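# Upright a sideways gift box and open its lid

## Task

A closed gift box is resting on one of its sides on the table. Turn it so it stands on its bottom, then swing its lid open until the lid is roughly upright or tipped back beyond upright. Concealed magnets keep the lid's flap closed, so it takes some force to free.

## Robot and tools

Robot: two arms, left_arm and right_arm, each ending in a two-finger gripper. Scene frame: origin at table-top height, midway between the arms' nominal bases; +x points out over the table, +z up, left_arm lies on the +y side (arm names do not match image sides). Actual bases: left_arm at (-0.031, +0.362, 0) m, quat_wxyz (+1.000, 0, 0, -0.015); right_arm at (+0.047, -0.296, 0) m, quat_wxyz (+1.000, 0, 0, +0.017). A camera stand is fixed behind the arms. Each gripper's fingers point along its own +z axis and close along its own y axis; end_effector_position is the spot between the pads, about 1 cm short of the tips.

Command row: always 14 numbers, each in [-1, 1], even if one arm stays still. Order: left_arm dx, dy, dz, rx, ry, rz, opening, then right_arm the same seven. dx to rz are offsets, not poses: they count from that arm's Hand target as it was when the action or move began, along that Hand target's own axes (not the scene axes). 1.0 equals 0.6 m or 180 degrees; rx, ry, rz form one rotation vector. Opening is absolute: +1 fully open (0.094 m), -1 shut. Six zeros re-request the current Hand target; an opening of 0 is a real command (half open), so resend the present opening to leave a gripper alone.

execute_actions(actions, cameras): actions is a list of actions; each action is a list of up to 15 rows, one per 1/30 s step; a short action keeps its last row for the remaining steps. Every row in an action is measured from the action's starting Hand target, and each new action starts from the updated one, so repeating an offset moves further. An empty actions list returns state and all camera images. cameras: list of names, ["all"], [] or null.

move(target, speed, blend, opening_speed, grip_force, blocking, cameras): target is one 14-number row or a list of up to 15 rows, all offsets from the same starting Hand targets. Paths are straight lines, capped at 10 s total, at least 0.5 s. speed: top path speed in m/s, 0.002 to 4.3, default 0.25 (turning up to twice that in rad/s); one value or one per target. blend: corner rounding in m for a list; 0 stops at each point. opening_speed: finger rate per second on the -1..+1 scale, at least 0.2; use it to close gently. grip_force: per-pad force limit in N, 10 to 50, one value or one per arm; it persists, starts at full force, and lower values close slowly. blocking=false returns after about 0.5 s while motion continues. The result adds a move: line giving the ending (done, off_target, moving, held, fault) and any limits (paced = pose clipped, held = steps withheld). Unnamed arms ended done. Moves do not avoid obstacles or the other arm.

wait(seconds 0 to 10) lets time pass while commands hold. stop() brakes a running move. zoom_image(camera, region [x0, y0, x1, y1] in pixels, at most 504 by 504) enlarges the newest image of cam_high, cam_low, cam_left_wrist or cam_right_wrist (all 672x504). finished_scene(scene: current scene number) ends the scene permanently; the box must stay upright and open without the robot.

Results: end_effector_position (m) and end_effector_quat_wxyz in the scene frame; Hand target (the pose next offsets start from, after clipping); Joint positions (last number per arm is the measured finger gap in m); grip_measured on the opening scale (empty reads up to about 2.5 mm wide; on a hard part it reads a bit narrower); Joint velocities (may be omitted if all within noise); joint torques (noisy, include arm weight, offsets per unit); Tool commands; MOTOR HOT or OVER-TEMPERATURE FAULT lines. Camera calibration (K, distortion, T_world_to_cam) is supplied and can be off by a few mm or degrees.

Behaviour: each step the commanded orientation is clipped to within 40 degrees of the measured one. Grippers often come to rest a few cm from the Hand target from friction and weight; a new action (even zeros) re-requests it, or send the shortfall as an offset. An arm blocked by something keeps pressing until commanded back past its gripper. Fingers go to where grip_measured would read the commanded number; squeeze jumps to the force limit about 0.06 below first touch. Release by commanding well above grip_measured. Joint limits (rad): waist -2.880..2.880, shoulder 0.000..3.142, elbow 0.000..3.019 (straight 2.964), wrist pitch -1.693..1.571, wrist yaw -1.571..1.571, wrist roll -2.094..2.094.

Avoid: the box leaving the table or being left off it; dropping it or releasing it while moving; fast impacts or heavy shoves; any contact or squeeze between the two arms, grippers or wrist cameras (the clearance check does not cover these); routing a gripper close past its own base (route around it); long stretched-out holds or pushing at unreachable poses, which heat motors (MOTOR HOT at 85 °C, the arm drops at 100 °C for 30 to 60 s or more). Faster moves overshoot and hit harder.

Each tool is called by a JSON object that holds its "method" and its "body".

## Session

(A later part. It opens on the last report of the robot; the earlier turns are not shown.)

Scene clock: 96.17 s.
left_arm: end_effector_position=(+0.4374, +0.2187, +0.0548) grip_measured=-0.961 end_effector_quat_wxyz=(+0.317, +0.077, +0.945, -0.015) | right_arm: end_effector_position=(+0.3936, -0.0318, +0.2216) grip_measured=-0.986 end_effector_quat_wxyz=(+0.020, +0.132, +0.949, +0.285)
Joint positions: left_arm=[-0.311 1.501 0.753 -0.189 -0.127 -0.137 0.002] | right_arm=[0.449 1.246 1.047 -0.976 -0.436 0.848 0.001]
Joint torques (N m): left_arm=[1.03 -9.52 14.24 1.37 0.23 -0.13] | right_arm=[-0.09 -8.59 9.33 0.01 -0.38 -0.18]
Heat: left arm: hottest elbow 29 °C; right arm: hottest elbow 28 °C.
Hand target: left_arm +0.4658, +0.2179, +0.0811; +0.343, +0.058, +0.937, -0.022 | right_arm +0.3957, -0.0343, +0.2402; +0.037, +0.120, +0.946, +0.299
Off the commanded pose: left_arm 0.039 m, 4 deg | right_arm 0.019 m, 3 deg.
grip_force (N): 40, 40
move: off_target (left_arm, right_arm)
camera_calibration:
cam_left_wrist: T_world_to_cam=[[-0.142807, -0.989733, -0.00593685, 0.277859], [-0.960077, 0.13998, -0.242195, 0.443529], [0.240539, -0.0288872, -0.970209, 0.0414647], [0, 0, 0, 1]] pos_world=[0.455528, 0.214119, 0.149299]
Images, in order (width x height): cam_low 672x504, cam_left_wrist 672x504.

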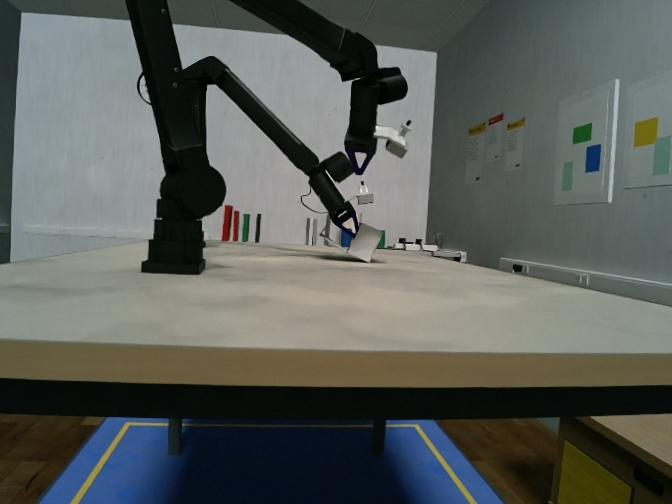

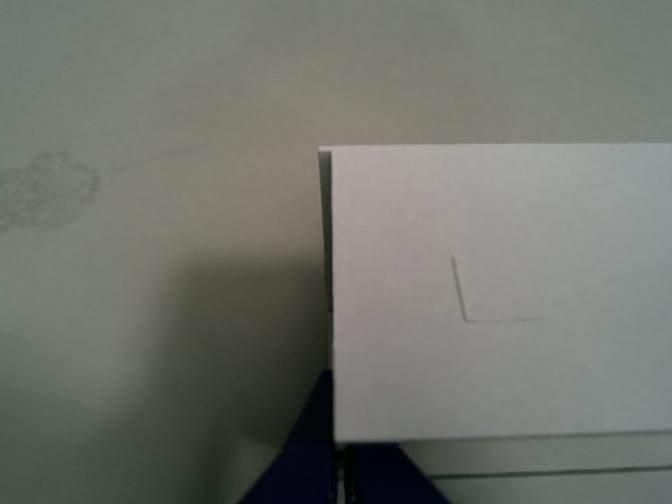

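{"method": "move", "body": {"target": [-0.055,0,0.031,0,0.18,0,-1,0,0,0,0,0,0,-1], "speed": 0.06, "cameras": ["cam_low","cam_left_wrist"]}}

{"method": "zoom_image", "body": {"camera": "cam_low", "region": [270, 160, 450, 290]}}

Scene clock: 104.23 s.
left_arm: end_effector_position=(+0.4746, +0.2143, +0.0653) grip_measured=-0.961 end_effector_quat_wxyz=(+0.041, +0.079, +0.996, +0.007) | right_arm: end_effector_position=(+0.3936, -0.0318, +0.2216) grip_measured=-0.986 end_effector_quat_wxyz=(+0.020, +0.132, +0.949, +0.285)
Joint positions: left_arm=[-0.264 1.783 1.31 -1.022 -0.03 -0.134 0.002] | right_arm=[0.449 1.246 1.047 -0.976 -0.436 0.848 0.001]
Joint torques (N m): left_arm=[1.08 -13.33 15.32 0.46 0.32 -0.11] | right_arm=[0.03 -8.18 9.36 -0.16 -0.37 -0.12]
Heat: left arm: hottest elbow 30 °C; right arm: hottest elbow 28 °C.
Hand target: left_arm +0.5027, +0.2133, +0.0882; +0.068, +0.062, +0.996, -0.005 | right_arm +0.3957, -0.0343, +0.2402; +0.037, +0.120, +0.946, +0.299
Off the commanded pose: left_arm 0.036 m, 4 deg | right_arm 0.019 m, 3 deg.
grip_force (N): 40, 40
move: off_target (left_arm, right_arm)
camera_calibration:
cam_left_wrist: T_world_to_cam=[[-0.139349, -0.990132, -0.0148714, 0.277852], [-0.94038, 0.127611, 0.31528, 0.439414], [-0.310271, 0.0579186, -0.948882, 0.284066], [0, 0, 0, 1]] pos_world=[0.540072, 0.202583, 0.135139]
Images, in order (width x height): cam_low 672x504, cam_left_wrist 672x504.

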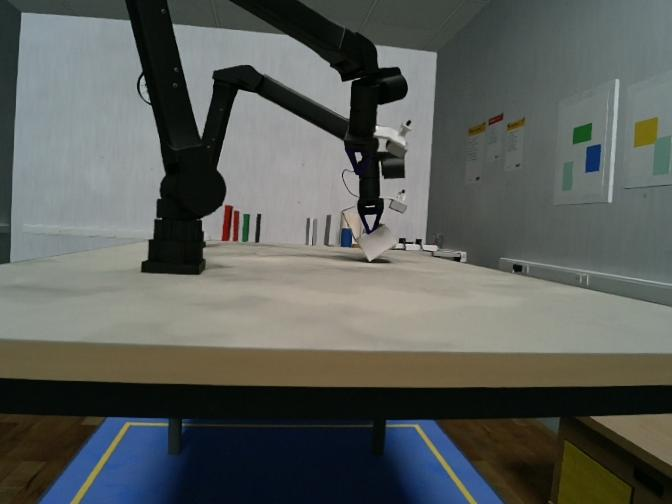

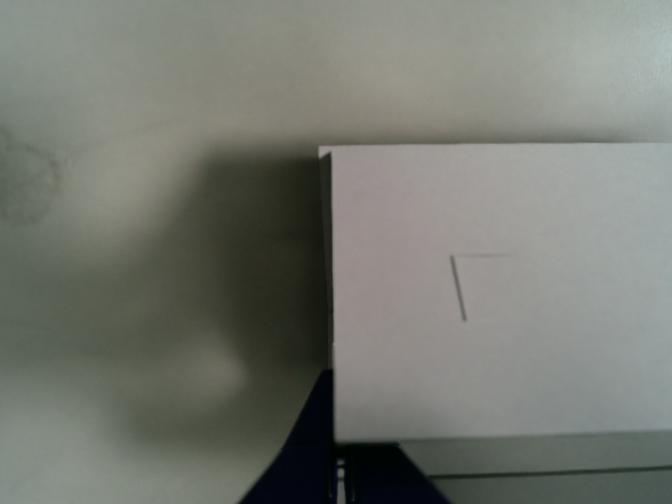

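Scaled by 2.800 from the camera's 672x504 image, which has a finer 960x720 frame.

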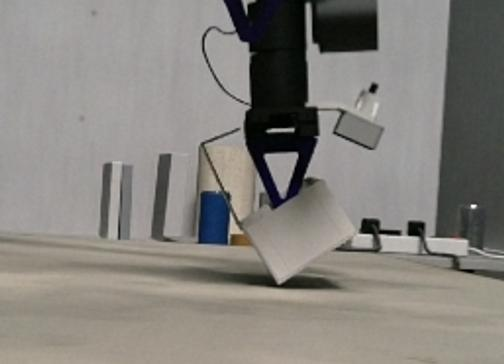

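{"method": "move", "body": {"target": [-0.053,0,0.033,0,0.18,0,-1,0,0,0,0,0,0,-1], "speed": 0.06, "cameras": ["cam_low","cam_left_wrist"]}}

{"method": "zoom_image", "body": {"camera": "cam_low", "region": [270, 160, 450, 290]}}

Scene clock: 110.13 s.
left_arm: end_effector_position=(+0.5182, +0.2054, +0.0551) grip_measured=-0.961 end_effector_quat_wxyz=(-0.198, +0.056, +0.978, +0.020) | right_arm: end_effector_position=(+0.3936, -0.0318, +0.2216) grip_measured=-0.986 end_effector_quat_wxyz=(+0.020, +0.132, +0.949, +0.285)
Joint positions: left_arm=[-0.234 2.208 1.913 -1.674 0.042 -0.142 0.002] | right_arm=[0.449 1.246 1.047 -0.976 -0.436 0.848 0.001]
Joint torques (N m): left_arm=[1.14 -17.79 14.75 -0.76 0.39 0.18] | right_arm=[0.03 -8.41 9.33 -0.13 -0.37 -0.12]
Heat: left arm: hottest elbow 31 °C; right arm: hottest elbow 28 °C.
Hand target: left_arm +0.5367, +0.2091, +0.0730; -0.212, +0.061, +0.975, +0.013 | right_arm +0.3957, -0.0343, +0.2402; +0.037, +0.120, +0.946, +0.299
Off the commanded pose: left_arm 0.026 m, 2 deg | right_arm 0.019 m, 3 deg.
joint sent to its limit (left arm) — joint 4 (wrist pitch), lower limit. The joint targets are off in position and orientation.
grip_force (N): 40, 40
move: off_target (left_arm, right_arm)
camera_calibration:
cam_left_wrist: T_world_to_cam=[[-0.0995043, -0.994822, -0.0207015, 0.255557], [-0.694777, 0.0545697, 0.717152, 0.350197], [-0.712309, 0.0857427, -0.696609, 0.477073], [0, 0, 0, 1]] pos_world=[0.608561, 0.194218, 0.0864788]
Images, in order (width x height): cam_low 672x504, cam_left_wrist 672x504.

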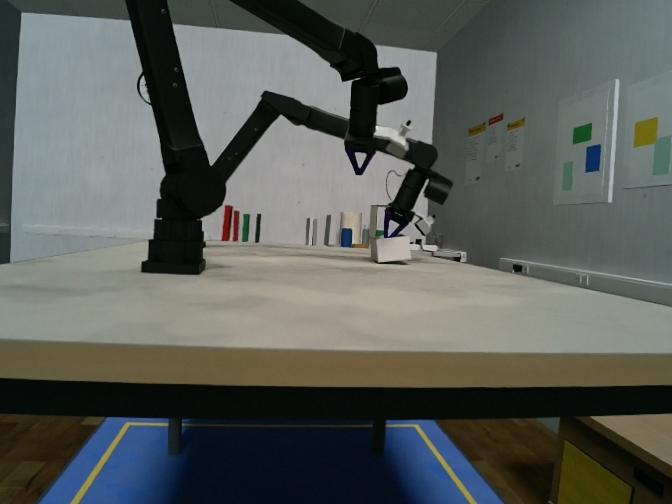

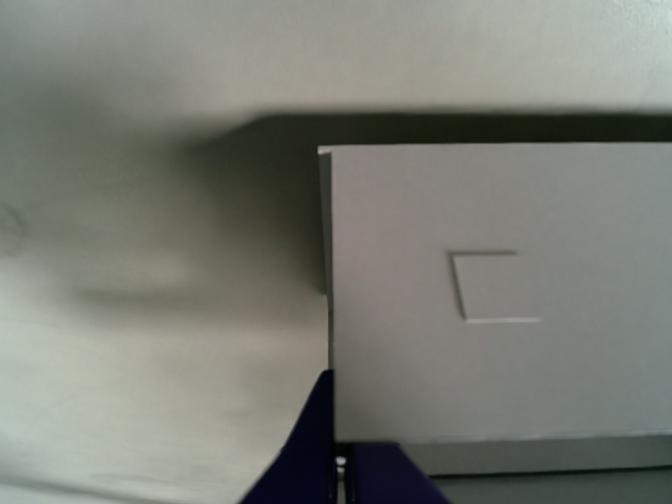

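Scaled by 2.800 from the camera's 672x504 image, which has a finer 960x720 frame.

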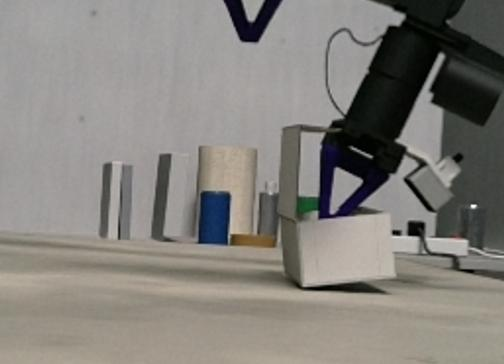

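{"method": "move", "body": {"target": [-0.009,0,0.014,0,0,0,-1,0,0,0,0,0,0,-1], "speed": 0.03, "cameras": ["cam_low"]}}

{"method": "zoom_image", "body": {"camera": "cam_low", "region": [270, 160, 450, 290]}}

Scene clock: 112.43 s.
left_arm: end_effector_position=(+0.5208, +0.2056, +0.0509) grip_measured=-0.961 end_effector_quat_wxyz=(-0.201, +0.064, +0.977, +0.016) | right_arm: end_effector_position=(+0.3936, -0.0318, +0.2216) grip_measured=-0.986 end_effector_quat_wxyz=(+0.020, +0.132, +0.949, +0.285)
Joint positions: left_arm=[-0.231 2.223 1.927 -1.678 0.046 -0.122 0.002] | right_arm=[0.449 1.246 1.047 -0.976 -0.436 0.848 0.001]
Joint torques (N m): left_arm=[1.03 -17.26 14.41 -0.58 0.29 0.12] | right_arm=[0.15 -8.64 9.32 -0.1 -0.37 -0.17]
Heat: left arm: hottest elbow 31 °C; right arm: hottest elbow 28 °C.
Hand target: left_arm +0.5381, +0.2089, +0.0631; -0.212, +0.061, +0.975, +0.013 | right_arm +0.3957, -0.0343, +0.2402; +0.037, +0.120, +0.946, +0.299
Off the commanded pose: left_arm 0.021 m, 1 deg | right_arm 0.019 m, 3 deg.
joint sent to its limit (left arm) — joint 4 (wrist pitch), lower limit. The joint targets are off in position and orientation.
grip_force (N): 40, 40
move: off_target (left_arm, right_arm)
Images, in order (width x height): cam_low 672x504.

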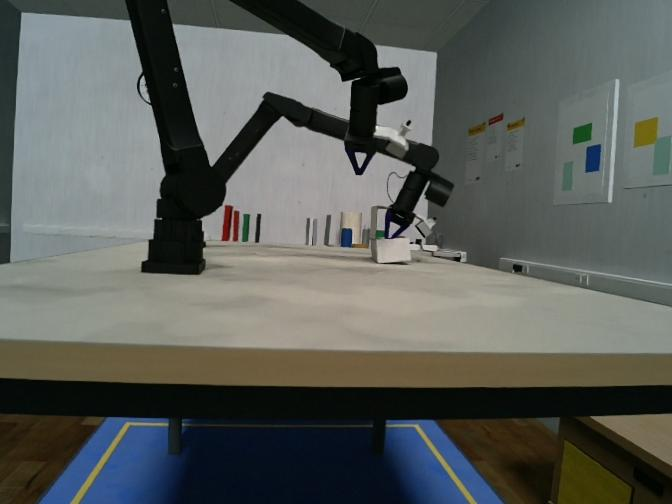

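Scaled by 2.800 from the camera's 672x504 image, which has a finer 960x720 frame.

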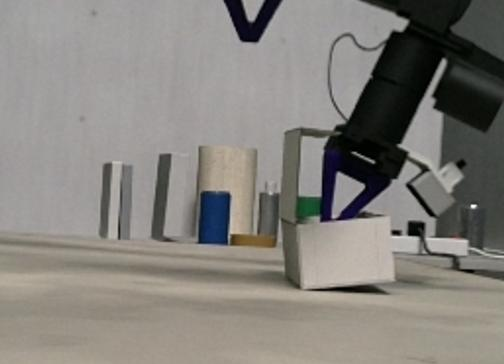

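{"method": "move", "body": {"target": [-0.007,0,0.014,0,0,0,-1,0,0,0,0,0,0,-1], "speed": 0.03, "cameras": ["cam_low"]}}

{"method": "zoom_image", "body": {"camera": "cam_low", "region": [330, 190, 450, 280]}}

Scene clock: 114.20 s.
left_arm: end_effector_position=(+0.5207, +0.2058, +0.0485) grip_measured=-0.961 end_effector_quat_wxyz=(-0.208, +0.063, +0.976, +0.012) | right_arm: end_effector_position=(+0.3936, -0.0318, +0.2216) grip_measured=-0.986 end_effector_quat_wxyz=(+0.020, +0.132, +0.949, +0.285)
Joint positions: left_arm=[-0.228 2.234 1.936 -1.689 0.056 -0.119 0.002] | right_arm=[0.449 1.246 1.047 -0.976 -0.436 0.848 0.001]
Joint torques (N m): left_arm=[0.97 -16.56 14.02 -0.17 0.25 0.1] | right_arm=[0.15 -8.12 9.33 -0.14 -0.36 -0.12]
Heat: left arm: hottest elbow 31 °C; right arm: hottest elbow 28 °C.
Hand target: left_arm +0.5384, +0.2088, +0.0537; -0.212, +0.061, +0.975, +0.013 | right_arm +0.3957, -0.0343, +0.2402; +0.037, +0.120, +0.946, +0.299
Off the commanded pose: left_arm 0.019 m, 1 deg | right_arm 0.019 m, 3 deg.
joint sent to its limit (left arm) — joint 4 (wrist pitch), lower limit. The joint targets are off in position, not in orientation.
grip_force (N): 40, 40
move: off_target (left_arm, right_arm)
Images, in order (width x height): cam_low 672x504.

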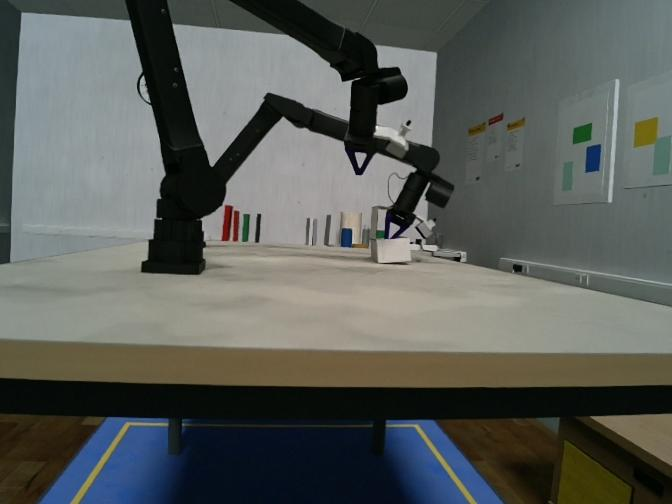

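Scaled by 4.200 from the camera's 672x504 image, which has a finer 960x720 frame.

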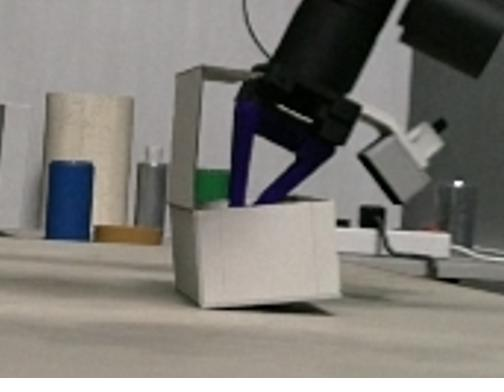

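{"method": "move", "body": {"target": [-0.006,0,0.014,0,0,0,-1,0,0,0,0,0,0,-1], "speed": 0.03, "cameras": ["cam_low"]}}

{"method": "zoom_image", "body": {"camera": "cam_low", "region": [330, 190, 450, 280]}}

Scene clock: 115.67 s.
left_arm: end_effector_position=(+0.5208, +0.2067, +0.0476) grip_measured=-0.961 end_effector_quat_wxyz=(-0.212, +0.062, +0.975, +0.013) | right_arm: end_effector_position=(+0.3936, -0.0318, +0.2216) grip_measured=-0.986 end_effector_quat_wxyz=(+0.020, +0.132, +0.949, +0.285)
Joint positions: left_arm=[-0.227 2.24 1.942 -1.697 0.056 -0.119 0.002] | right_arm=[0.449 1.246 1.047 -0.976 -0.436 0.848 0.001]
Joint torques (N m): left_arm=[1.08 -15.91 13.71 -0.21 0.21 0.1] | right_arm=[0.03 -8.41 9.24 -0.06 -0.36 -0.13]
Heat: left arm: hottest elbow 31 °C; right arm: hottest elbow 28 °C.
Hand target: left_arm +0.5382, +0.2088, +0.0446; -0.212, +0.061, +0.975, +0.013 | right_arm +0.3957, -0.0343, +0.2402; +0.037, +0.120, +0.946, +0.299
Off the commanded pose: left_arm 0.018 m, 0 deg | right_arm 0.019 m, 3 deg.
joint sent to its limit (left arm) — joint 4 (wrist pitch), lower limit. The joint targets are off in position, not in orientation.
grip_force (N): 40, 40
move: off_target (left_arm, right_arm)
Images, in order (width x height): cam_low 672x504.

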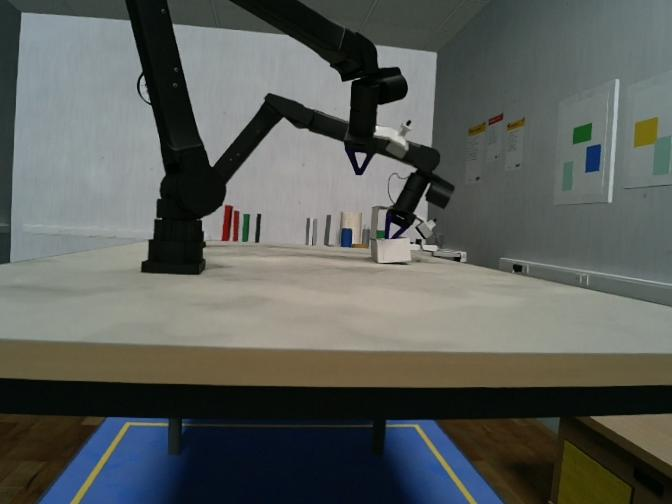

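Scaled by 4.200 from the camera's 672x504 image, which has a finer 960x720 frame.

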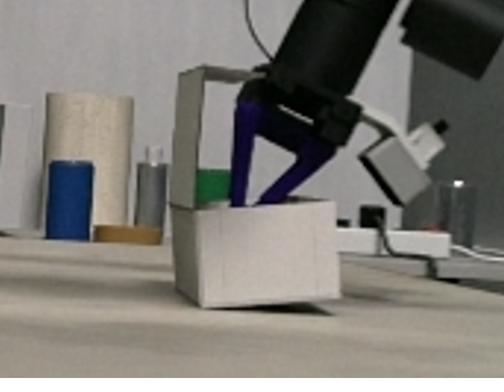

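{"method": "move", "body": {"target": [-0.008,0,0.02,0,0,0,-1,0,0,0,0,0,0,-1], "speed": 0.03, "cameras": ["cam_low","cam_left_wrist"]}}

{"method": "zoom_image", "body": {"camera": "cam_low", "region": [330, 190, 450, 280]}}

Scene clock: 117.10 s.
left_arm: end_effector_position=(+0.5254, +0.2055, +0.0431) grip_measured=-0.961 end_effector_quat_wxyz=(-0.211, +0.063, +0.975, +0.012) | right_arm: end_effector_position=(+0.3936, -0.0318, +0.2216) grip_measured=-0.986 end_effector_quat_wxyz=(+0.020, +0.132, +0.949, +0.285)
Joint positions: left_arm=[-0.227 2.257 1.96 -1.697 0.056 -0.117 0.002] | right_arm=[0.449 1.246 1.047 -0.976 -0.436 0.848 0.001]
Joint torques (N m): left_arm=[0.91 -15.5 12.52 -0.2 0.23 0.11] | right_arm=[0.09 -8.29 9.29 -0.02 -0.36 -0.14]
Heat: left arm: hottest elbow 31 °C; right arm: hottest elbow 28 °C.
Hand target: left_arm +0.5376, +0.2089, +0.0317; -0.212, +0.061, +0.975, +0.013 | right_arm +0.3957, -0.0343, +0.2402; +0.037, +0.120, +0.946, +0.299
Off the commanded pose: left_arm 0.017 m, 0 deg | right_arm 0.019 m, 3 deg.
joint sent to its limit (left arm) — joint 4 (wrist pitch), lower limit. The joint targets are off in position, not in orientation.
grip_force (N): 40, 40
move: off_target (left_arm, right_arm)
camera_calibration:
cam_left_wrist: T_world_to_cam=[[-0.109025, -0.994037, -0.00222603, 0.260157], [-0.673628, 0.0722356, 0.735532, 0.348348], [-0.730985, 0.0816906, -0.677487, 0.483697], [0, 0, 0, 1]] pos_world=[0.616596, 0.193929, 0.0720567]
Images, in order (width x height): cam_low 672x504, cam_left_wrist 672x504.

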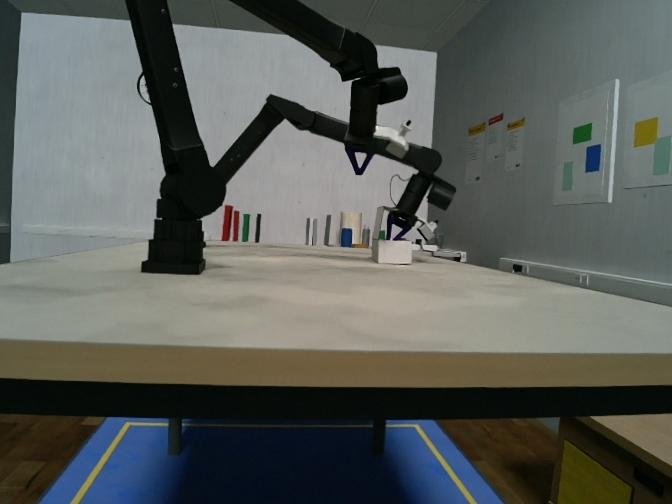

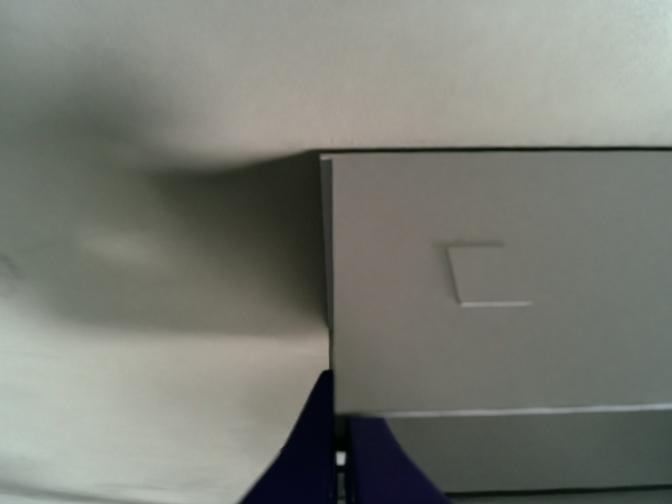

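Scaled by 4.200 from the camera's 672x504 image, which has a finer 960x720 frame.

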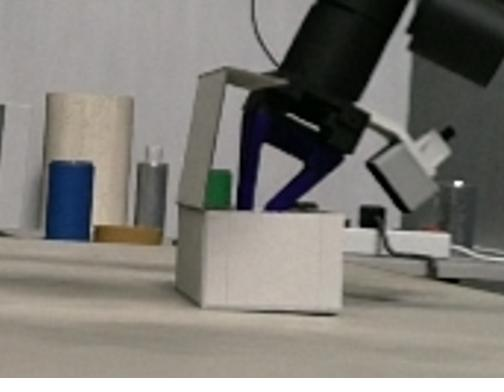

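{"method": "move", "body": {"target": [[0,0,-0.015,0,0,0,-1,0,0,0,0,0,0,-1],[0,0,-0.015,0,0,0,-0.6,0,0,0,0,0,0,-1]], "opening_speed": 0.3, "speed": 0.03, "cameras": ["cam_low","cam_left_wrist","cam_high"]}}

{"method": "zoom_image", "body": {"camera": "cam_low", "region": [330, 190, 450, 280]}}

Scene clock: 121.17 s.
left_arm: end_effector_position=(+0.5263, +0.2078, +0.0288) grip_measured=-0.603 end_effector_quat_wxyz=(-0.217, +0.063, +0.974, +0.018) | right_arm: end_effector_position=(+0.3936, -0.0318, +0.2216) grip_measured=-0.986 end_effector_quat_wxyz=(+0.020, +0.132, +0.949, +0.285)
Joint positions: left_arm=[-0.225 2.281 1.962 -1.687 0.046 -0.117 0.019] | right_arm=[0.449 1.246 1.047 -0.976 -0.436 0.848 0.001]
Joint torques (N m): left_arm=[0.85 -18.26 13.08 -0.21 0.19 0.09] | right_arm=[-0.32 -8.76 9.44 -0.1 -0.35 -0.12]
Heat: left arm: hottest elbow 31 °C; right arm: hottest elbow 28 °C.
Hand target: left_arm +0.5413, +0.2085, +0.0398; -0.212, +0.061, +0.975, +0.013 | right_arm +0.3957, -0.0343, +0.2402; +0.037, +0.120, +0.946, +0.299
Off the commanded pose: left_arm 0.019 m, 1 deg | right_arm 0.019 m, 3 deg.
joint sent to its limit (left arm) — joint 4 (wrist pitch), lower limit. The joint targets are off in position, not in orientation.
grip_force (N): 40, 40
move: off_target (left_arm, right_arm); target 2's new opening was sent with left_arm's hand 0.016 m and 0 deg from that target
camera_calibration:
cam_left_wrist: T_world_to_cam=[[-0.111446, -0.993691, -0.0125531, 0.26404], [-0.665143, 0.0652012, 0.743864, 0.356109], [-0.738353, 0.0912506, -0.668213, 0.476086], [0, 0, 0, 1]] pos_world=[0.617809, 0.195713, 0.0565445]
Images, in order (width x height): cam_high 672x504, cam_low 672x504, cam_left_wrist 672x504.

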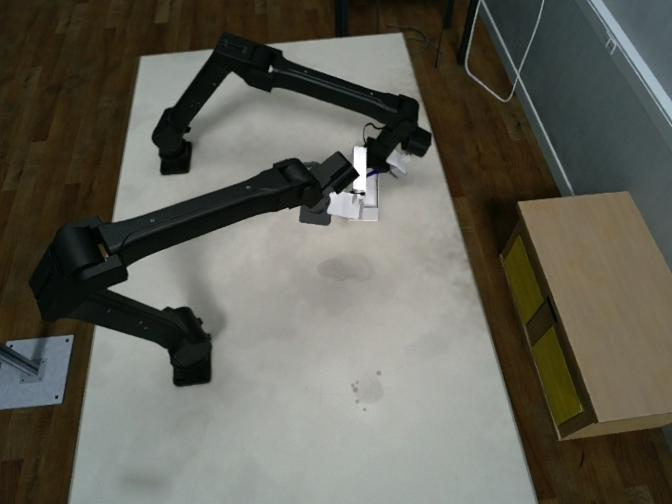

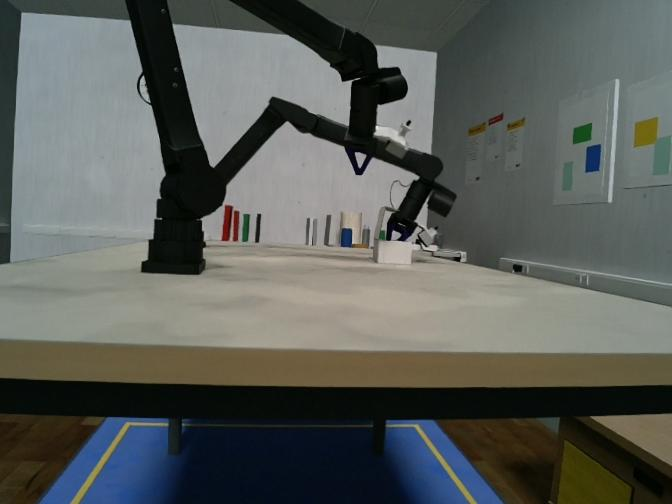

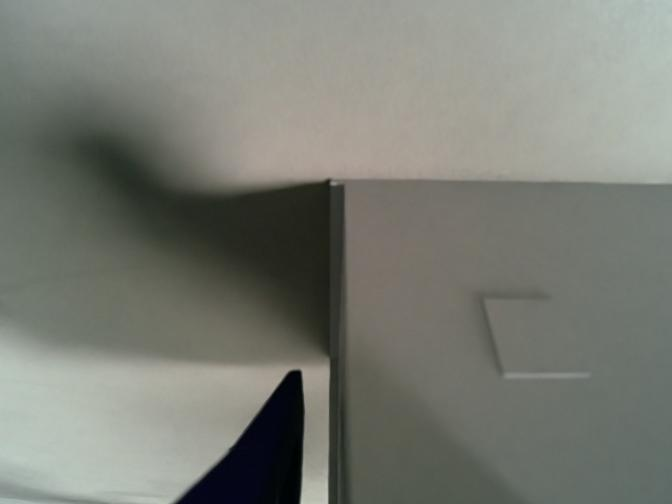

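Scaled by 4.200 from the camera's 672x504 image, which has a finer 960x720 frame.

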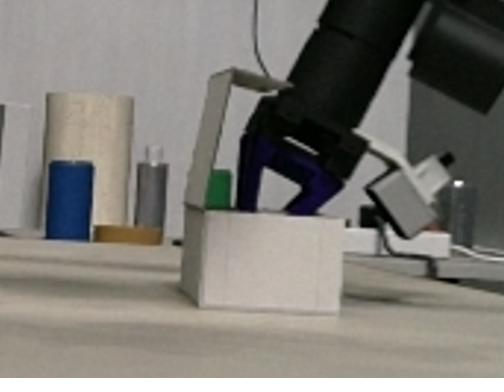

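{"method": "move", "body": {"target": [0.058,0,0.012,0,0,0,-0.6,0,0,0,0,0,0,-1], "speed": 0.03, "cameras": ["cam_low","cam_high"]}}

{"method": "zoom_image", "body": {"camera": "cam_low", "region": [330, 190, 450, 280]}}

Scene clock: 125.03 s.
left_arm: end_effector_position=(+0.4976, +0.2154, +0.0217) grip_measured=-0.603 end_effector_quat_wxyz=(-0.240, +0.059, +0.969, +0.023) | right_arm: end_effector_position=(+0.3936, -0.0318, +0.2216) grip_measured=-0.986 end_effector_quat_wxyz=(+0.020, +0.132, +0.949, +0.285)
Joint positions: left_arm=[-0.225 2.241 1.855 -1.669 0.046 -0.122 0.019] | right_arm=[0.449 1.246 1.047 -0.976 -0.436 0.848 0.001]
Joint torques (N m): left_arm=[0.44 -21.13 9.48 0.2 0.31 0.06] | right_arm=[0.03 -8.53 9.32 -0.17 -0.38 -0.14]
Heat: left arm: hottest elbow 31 °C; right arm: hottest elbow 28 °C.
Hand target: left_arm +0.5069, +0.2127, +0.0478; -0.212, +0.061, +0.975, +0.013 | right_arm +0.3957, -0.0343, +0.2402; +0.037, +0.120, +0.946, +0.299
Off the commanded pose: left_arm 0.028 m, 3 deg | right_arm 0.019 m, 3 deg.
grip_force (N): 40, 40
move: off_target (left_arm, right_arm)
Images, in order (width x height): cam_high 672x504, cam_low 672x504.

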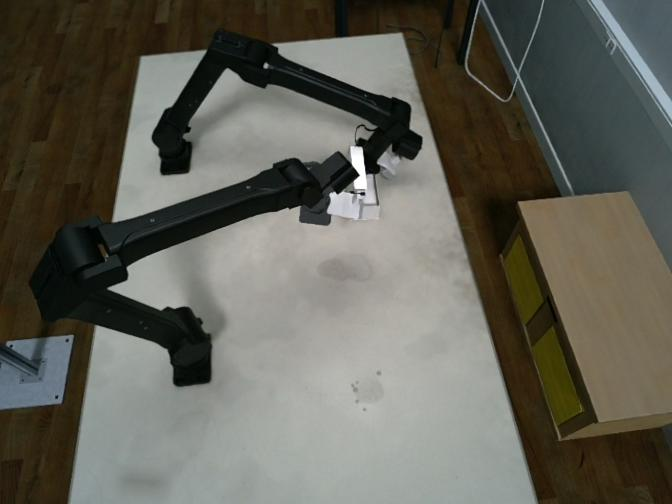

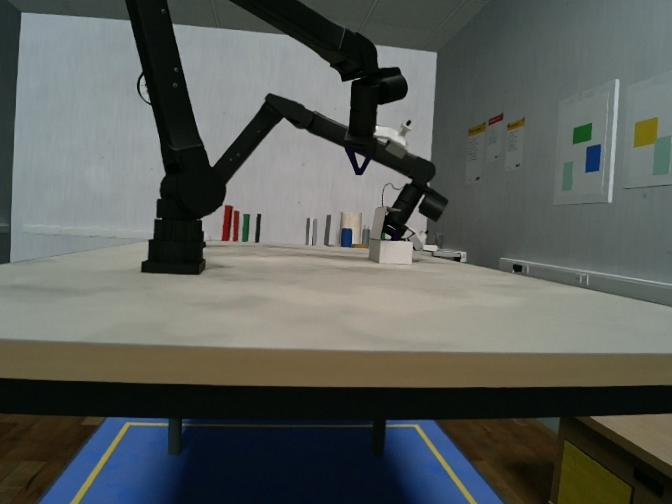

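Scaled by 4.200 from the camera's 672x504 image, which has a finer 960x720 frame.

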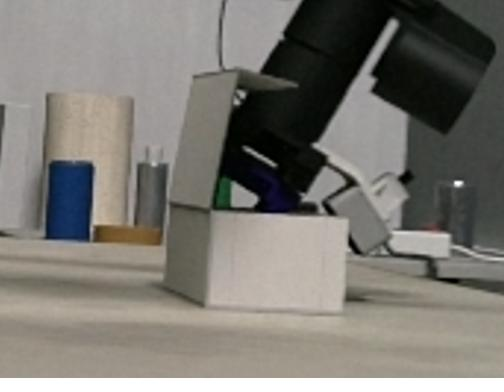

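{"method": "move", "body": {"target": [0.042,0,-0.091,0,0,0,-0.6,0,0,0,0,0,0,-1], "speed": 0.05, "cameras": ["cam_low","cam_high"]}}

{"method": "zoom_image", "body": {"camera": "cam_low", "region": [330, 190, 450, 280]}}

Scene clock: 127.40 s.
left_arm: end_effector_position=(+0.5047, +0.2135, +0.0768) grip_measured=-0.603 end_effector_quat_wxyz=(-0.193, +0.058, +0.979, +0.014) | right_arm: end_effector_position=(+0.3936, -0.0318, +0.2216) grip_measured=-0.986 end_effector_quat_wxyz=(+0.020, +0.132, +0.949, +0.285)
Joint positions: left_arm=[-0.225 2.139 1.855 -1.674 0.046 -0.129 0.019] | right_arm=[0.449 1.246 1.047 -0.976 -0.436 0.848 0.001]
Joint torques (N m): left_arm=[0.5 -20.6 10.24 -0.73 0.33 0.03] | right_arm=[-0.21 -8.47 9.32 -0.14 -0.35 -0.12]
Heat: left arm: hottest elbow 31 °C; right arm: hottest elbow 28 °C.
Hand target: left_arm +0.5067, +0.2128, +0.1079; -0.212, +0.061, +0.975, +0.013 | right_arm +0.3957, -0.0343, +0.2402; +0.037, +0.120, +0.946, +0.299
Off the commanded pose: left_arm 0.031 m, 2 deg | right_arm 0.019 m, 3 deg.
joint sent to its limit (left arm) — joint 4 (wrist pitch), lower limit. The joint targets are off in position and orientation.
grip_force (N): 40, 40
move: off_target (left_arm, right_arm)
Images, in order (width x height): cam_high 672x504, cam_low 672x504.

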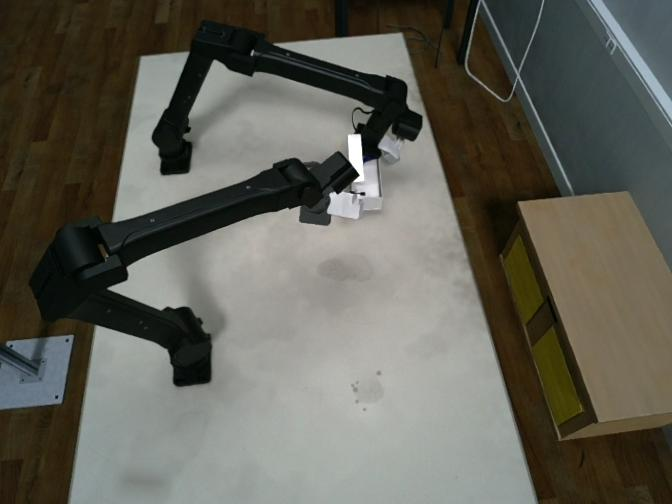

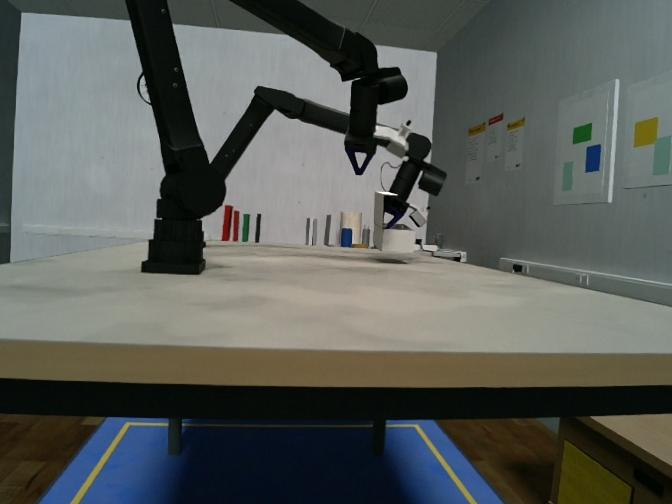

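Scaled by 4.200 from the camera's 672x504 image, which has a finer 960x720 frame.

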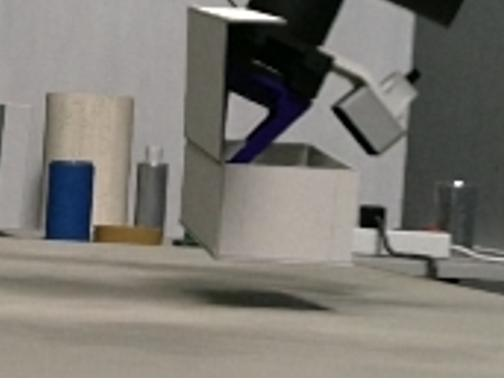

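{"method": "move", "body": {"target": [-0.024,0,0.061,0,0,0,-0.6,0,0,0,0,0,0,-1], "speed": 0.03, "cameras": ["cam_low","cam_left_wrist"]}}

{"method": "zoom_image", "body": {"camera": "cam_low", "region": [330, 190, 450, 280]}}

Scene clock: 129.80 s.
left_arm: end_effector_position=(+0.5028, +0.2140, +0.0604) grip_measured=-0.603 end_effector_quat_wxyz=(-0.208, +0.057, +0.976, +0.017) | right_arm: end_effector_position=(+0.3936, -0.0318, +0.2216) grip_measured=-0.986 end_effector_quat_wxyz=(+0.020, +0.132, +0.949, +0.285)
Joint positions: left_arm=[-0.225 2.169 1.855 -1.674 0.046 -0.129 0.019] | right_arm=[0.449 1.246 1.047 -0.976 -0.436 0.848 0.001]
Joint torques (N m): left_arm=[0.32 -17.73 10.58 -0.84 0.31 0.05] | right_arm=[0.15 -8.35 9.26 -0.1 -0.33 -0.13]
Heat: left arm: hottest elbow 31 °C; right arm: hottest elbow 28 °C.
Hand target: left_arm +0.5046, +0.2131, +0.0686; -0.212, +0.061, +0.975, +0.013 | right_arm +0.3957, -0.0343, +0.2402; +0.037, +0.120, +0.946, +0.299
Off the commanded pose: left_arm 0.008 m, 1 deg | right_arm 0.019 m, 3 deg.
joint sent to its limit (left arm) — joint 4 (wrist pitch), lower limit. The joint targets are off in position, not in orientation.
grip_force (N): 40, 40
move: off_target (right_arm)
camera_calibration:
cam_left_wrist: T_world_to_cam=[[-0.100102, -0.994866, -0.0148451, 0.262664], [-0.679494, 0.0574557, 0.731428, 0.326157], [-0.72682, 0.0833048, -0.681757, 0.476009], [0, 0, 0, 1]] pos_world=[0.593888, 0.202922, 0.0898611]
Images, in order (width x height): cam_low 672x504, cam_left_wrist 672x504.

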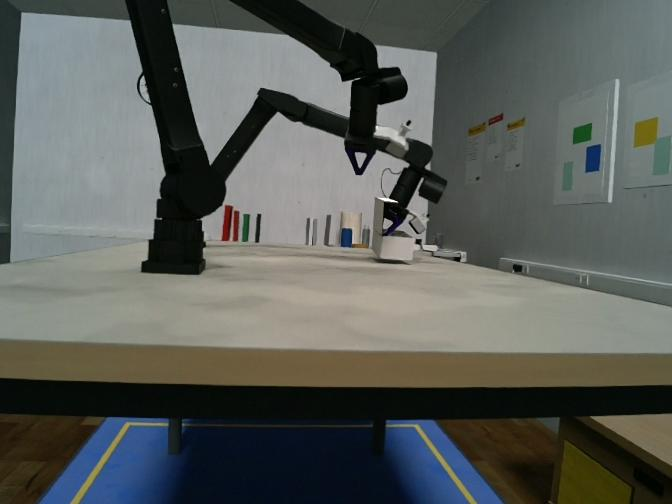

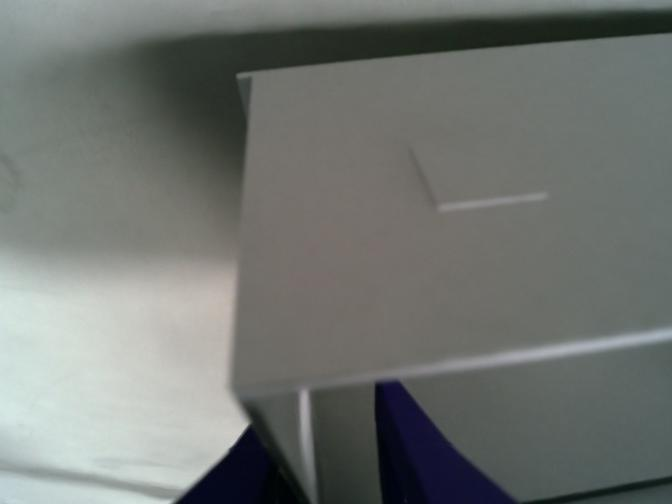

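Scaled by 4.200 from the camera's 672x504 image, which has a finer 960x720 frame.

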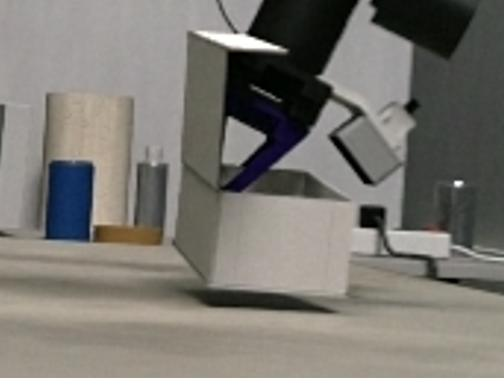

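{"method": "move", "body": {"target": [-0.017,0,0.04,0,0,0,-0.6,0,0,0,0,0,0,-1], "speed": 0.03, "cameras": ["cam_low"]}}

{"method": "zoom_image", "body": {"camera": "cam_low", "region": [330, 190, 450, 280]}}

Scene clock: 131.63 s.
left_arm: end_effector_position=(+0.4987, +0.2151, +0.0421) grip_measured=-0.603 end_effector_quat_wxyz=(-0.217, +0.057, +0.974, +0.019) | right_arm: end_effector_position=(+0.3936, -0.0318, +0.2216) grip_measured=-0.986 end_effector_quat_wxyz=(+0.020, +0.132, +0.949, +0.285)
Joint positions: left_arm=[-0.225 2.189 1.833 -1.652 0.046 -0.129 0.019] | right_arm=[0.449 1.246 1.047 -0.976 -0.436 0.848 0.001]
Joint torques (N m): left_arm=[0.5 -17.2 9.91 0.29 0.32 0.05] | right_arm=[0.32 -8.88 9.32 -0.1 -0.36 -0.14]
Heat: left arm: hottest elbow 31 °C; right arm: hottest elbow 28 °C.
Hand target: left_arm +0.5039, +0.2131, +0.0425; -0.212, +0.061, +0.975, +0.013 | right_arm +0.3957, -0.0343, +0.2402; +0.037, +0.120, +0.946, +0.299
Off the commanded pose: left_arm 0.006 m, 1 deg | right_arm 0.019 m, 3 deg.
grip_force (N): 40, 40
move: off_target (right_arm)
Images, in order (width x height): cam_low 672x504.

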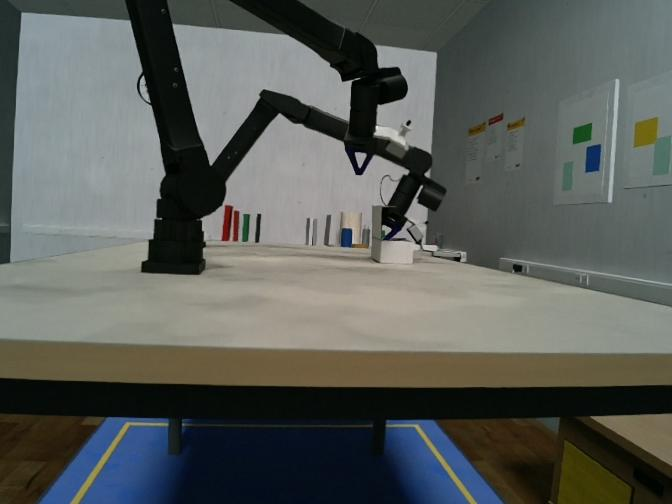

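Scaled by 4.200 from the camera's 672x504 image, which has a finer 960x720 frame.

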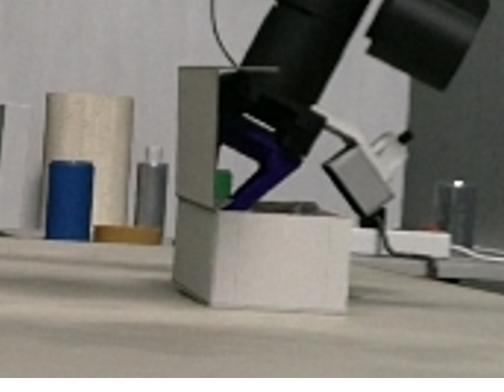

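{"method": "move", "body": {"target": [-0.045,0,-0.021,0,0,0,-0.6,0,0,0,0,0,0,-1], "speed": 0.04, "cameras": ["cam_low","cam_left_wrist"]}}

{"method": "zoom_image", "body": {"camera": "cam_low", "region": [330, 190, 450, 280]}}

Scene clock: 133.93 s.
left_arm: end_effector_position=(+0.5177, +0.2101, +0.0310) grip_measured=-0.603 end_effector_quat_wxyz=(-0.219, +0.057, +0.974, +0.020) | right_arm: end_effector_position=(+0.3936, -0.0318, +0.2216) grip_measured=-0.986 end_effector_quat_wxyz=(+0.020, +0.132, +0.949, +0.285)
Joint positions: left_arm=[-0.225 2.257 1.922 -1.677 0.046 -0.129 0.019] | right_arm=[0.449 1.246 1.047 -0.976 -0.436 0.848 0.001]
Joint torques (N m): left_arm=[0.91 -17.61 14.11 -0.73 0.2 0.1] | right_arm=[0.26 -8.47 9.35 -0.2 -0.38 -0.15]
Heat: left arm: hottest elbow 31 °C; right arm: hottest elbow 28 °C.
Hand target: left_arm +0.5335, +0.2094, +0.0428; -0.212, +0.061, +0.975, +0.013 | right_arm +0.3957, -0.0343, +0.2402; +0.037, +0.120, +0.946, +0.299
Off the commanded pose: left_arm 0.020 m, 1 deg | right_arm 0.019 m, 3 deg.
joint sent to its limit (left arm) — joint 4 (wrist pitch), lower limit. The joint targets are off in position, not in orientation.
grip_force (N): 40, 40
move: off_target (left_arm, right_arm)
camera_calibration:
cam_left_wrist: T_world_to_cam=[[-0.100462, -0.994771, -0.0184034, 0.260161], [-0.663029, 0.0531452, 0.746705, 0.34986], [-0.741822, 0.0872174, -0.664901, 0.473445], [0, 0, 0, 1]] pos_world=[0.609316, 0.198915, 0.0583399]
Images, in order (width x height): cam_low 672x504, cam_left_wrist 672x504.

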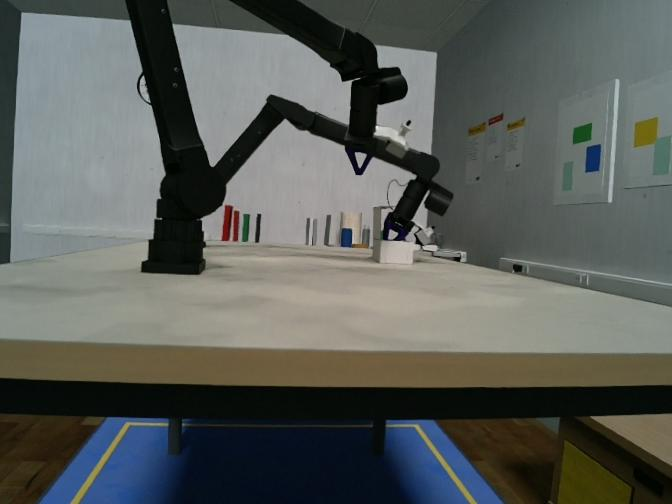

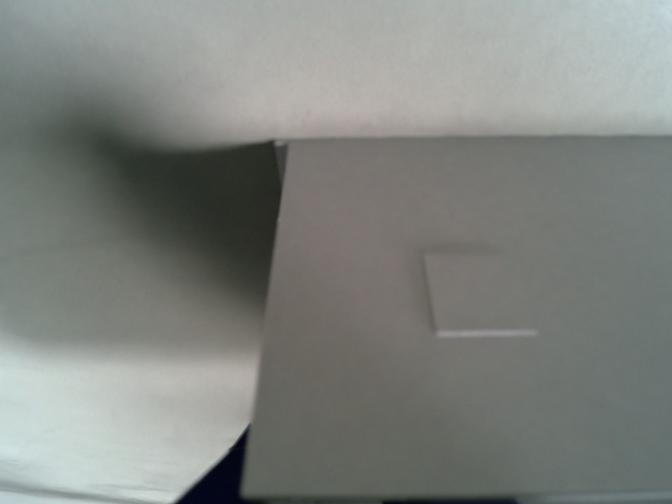

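Scaled by 4.200 from the camera's 672x504 image, which has a finer 960x720 frame.

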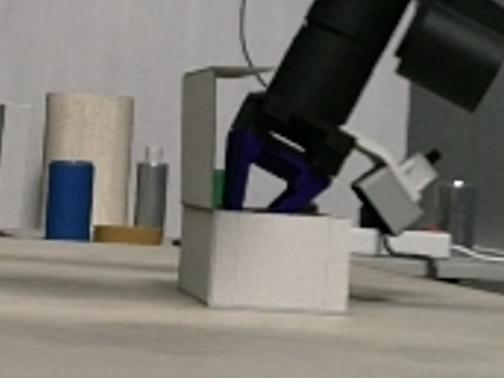

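{"method": "move", "body": {"target": [[-0.02,0,-0.035,0,0,0,-0.6,0,0,0,0,0,0,-1],[-0.025,0,-0.2,0,0,0,-0.6,0,0,0,0,0,0,-1]], "blend": 0.01, "speed": 0.05, "cameras": ["cam_low","cam_high"]}}

{"method": "zoom_image", "body": {"camera": "cam_low", "region": [330, 190, 450, 280]}}

Scene clock: 137.87 s.
left_arm: end_effector_position=(+0.5789, +0.1961, +0.0978) grip_measured=-0.603 end_effector_quat_wxyz=(-0.117, +0.059, +0.991, -0.001) | right_arm: end_effector_position=(+0.3936, -0.0318, +0.2216) grip_measured=-0.986 end_effector_quat_wxyz=(+0.020, +0.132, +0.949, +0.285)
Joint positions: left_arm=[-0.222 2.238 2.115 -1.678 0.046 -0.129 0.019] | right_arm=[0.449 1.246 1.047 -0.976 -0.436 0.848 0.001]
Joint torques (N m): left_arm=[1.14 -21.71 15.34 -0.23 0.18 0.06] | right_arm=[0.56 -8.47 9.37 -0.17 -0.37 -0.12]
Heat: left arm: hottest elbow 31 °C; right arm: hottest elbow 28 °C.
Hand target: left_arm +0.5965, +0.2017, +0.1457; -0.212, +0.061, +0.975, +0.013 | right_arm +0.3957, -0.0343, +0.2402; +0.037, +0.120, +0.946, +0.299
Off the commanded pose: left_arm 0.051 m, 11 deg | right_arm 0.019 m, 3 deg.
joint sent to its limit (left arm) — joint 4 (wrist pitch), lower limit. The joint targets are off in position and orientation.
grip_force (N): 40, 40
move: off_target (left_arm, right_arm)
Images, in order (width x height): cam_high 672x504, cam_low 672x504.

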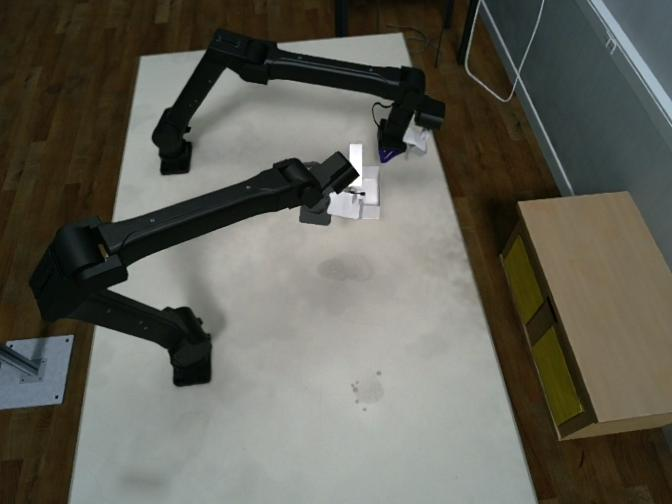

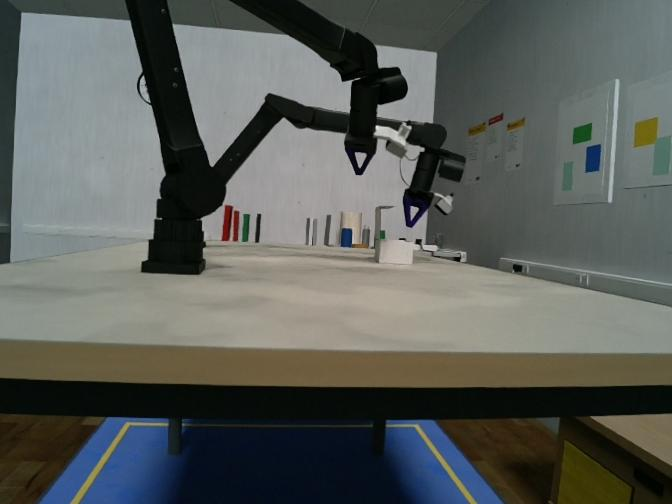

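Scaled by 4.200 from the camera's 672x504 image, which has a finer 960x720 frame.

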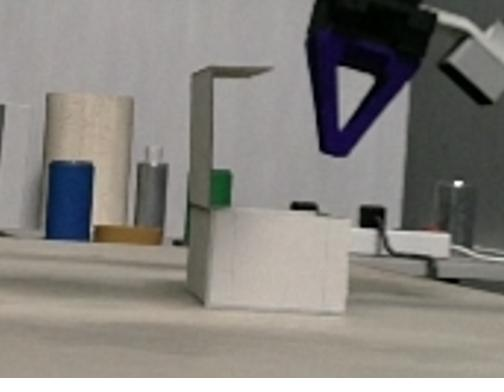

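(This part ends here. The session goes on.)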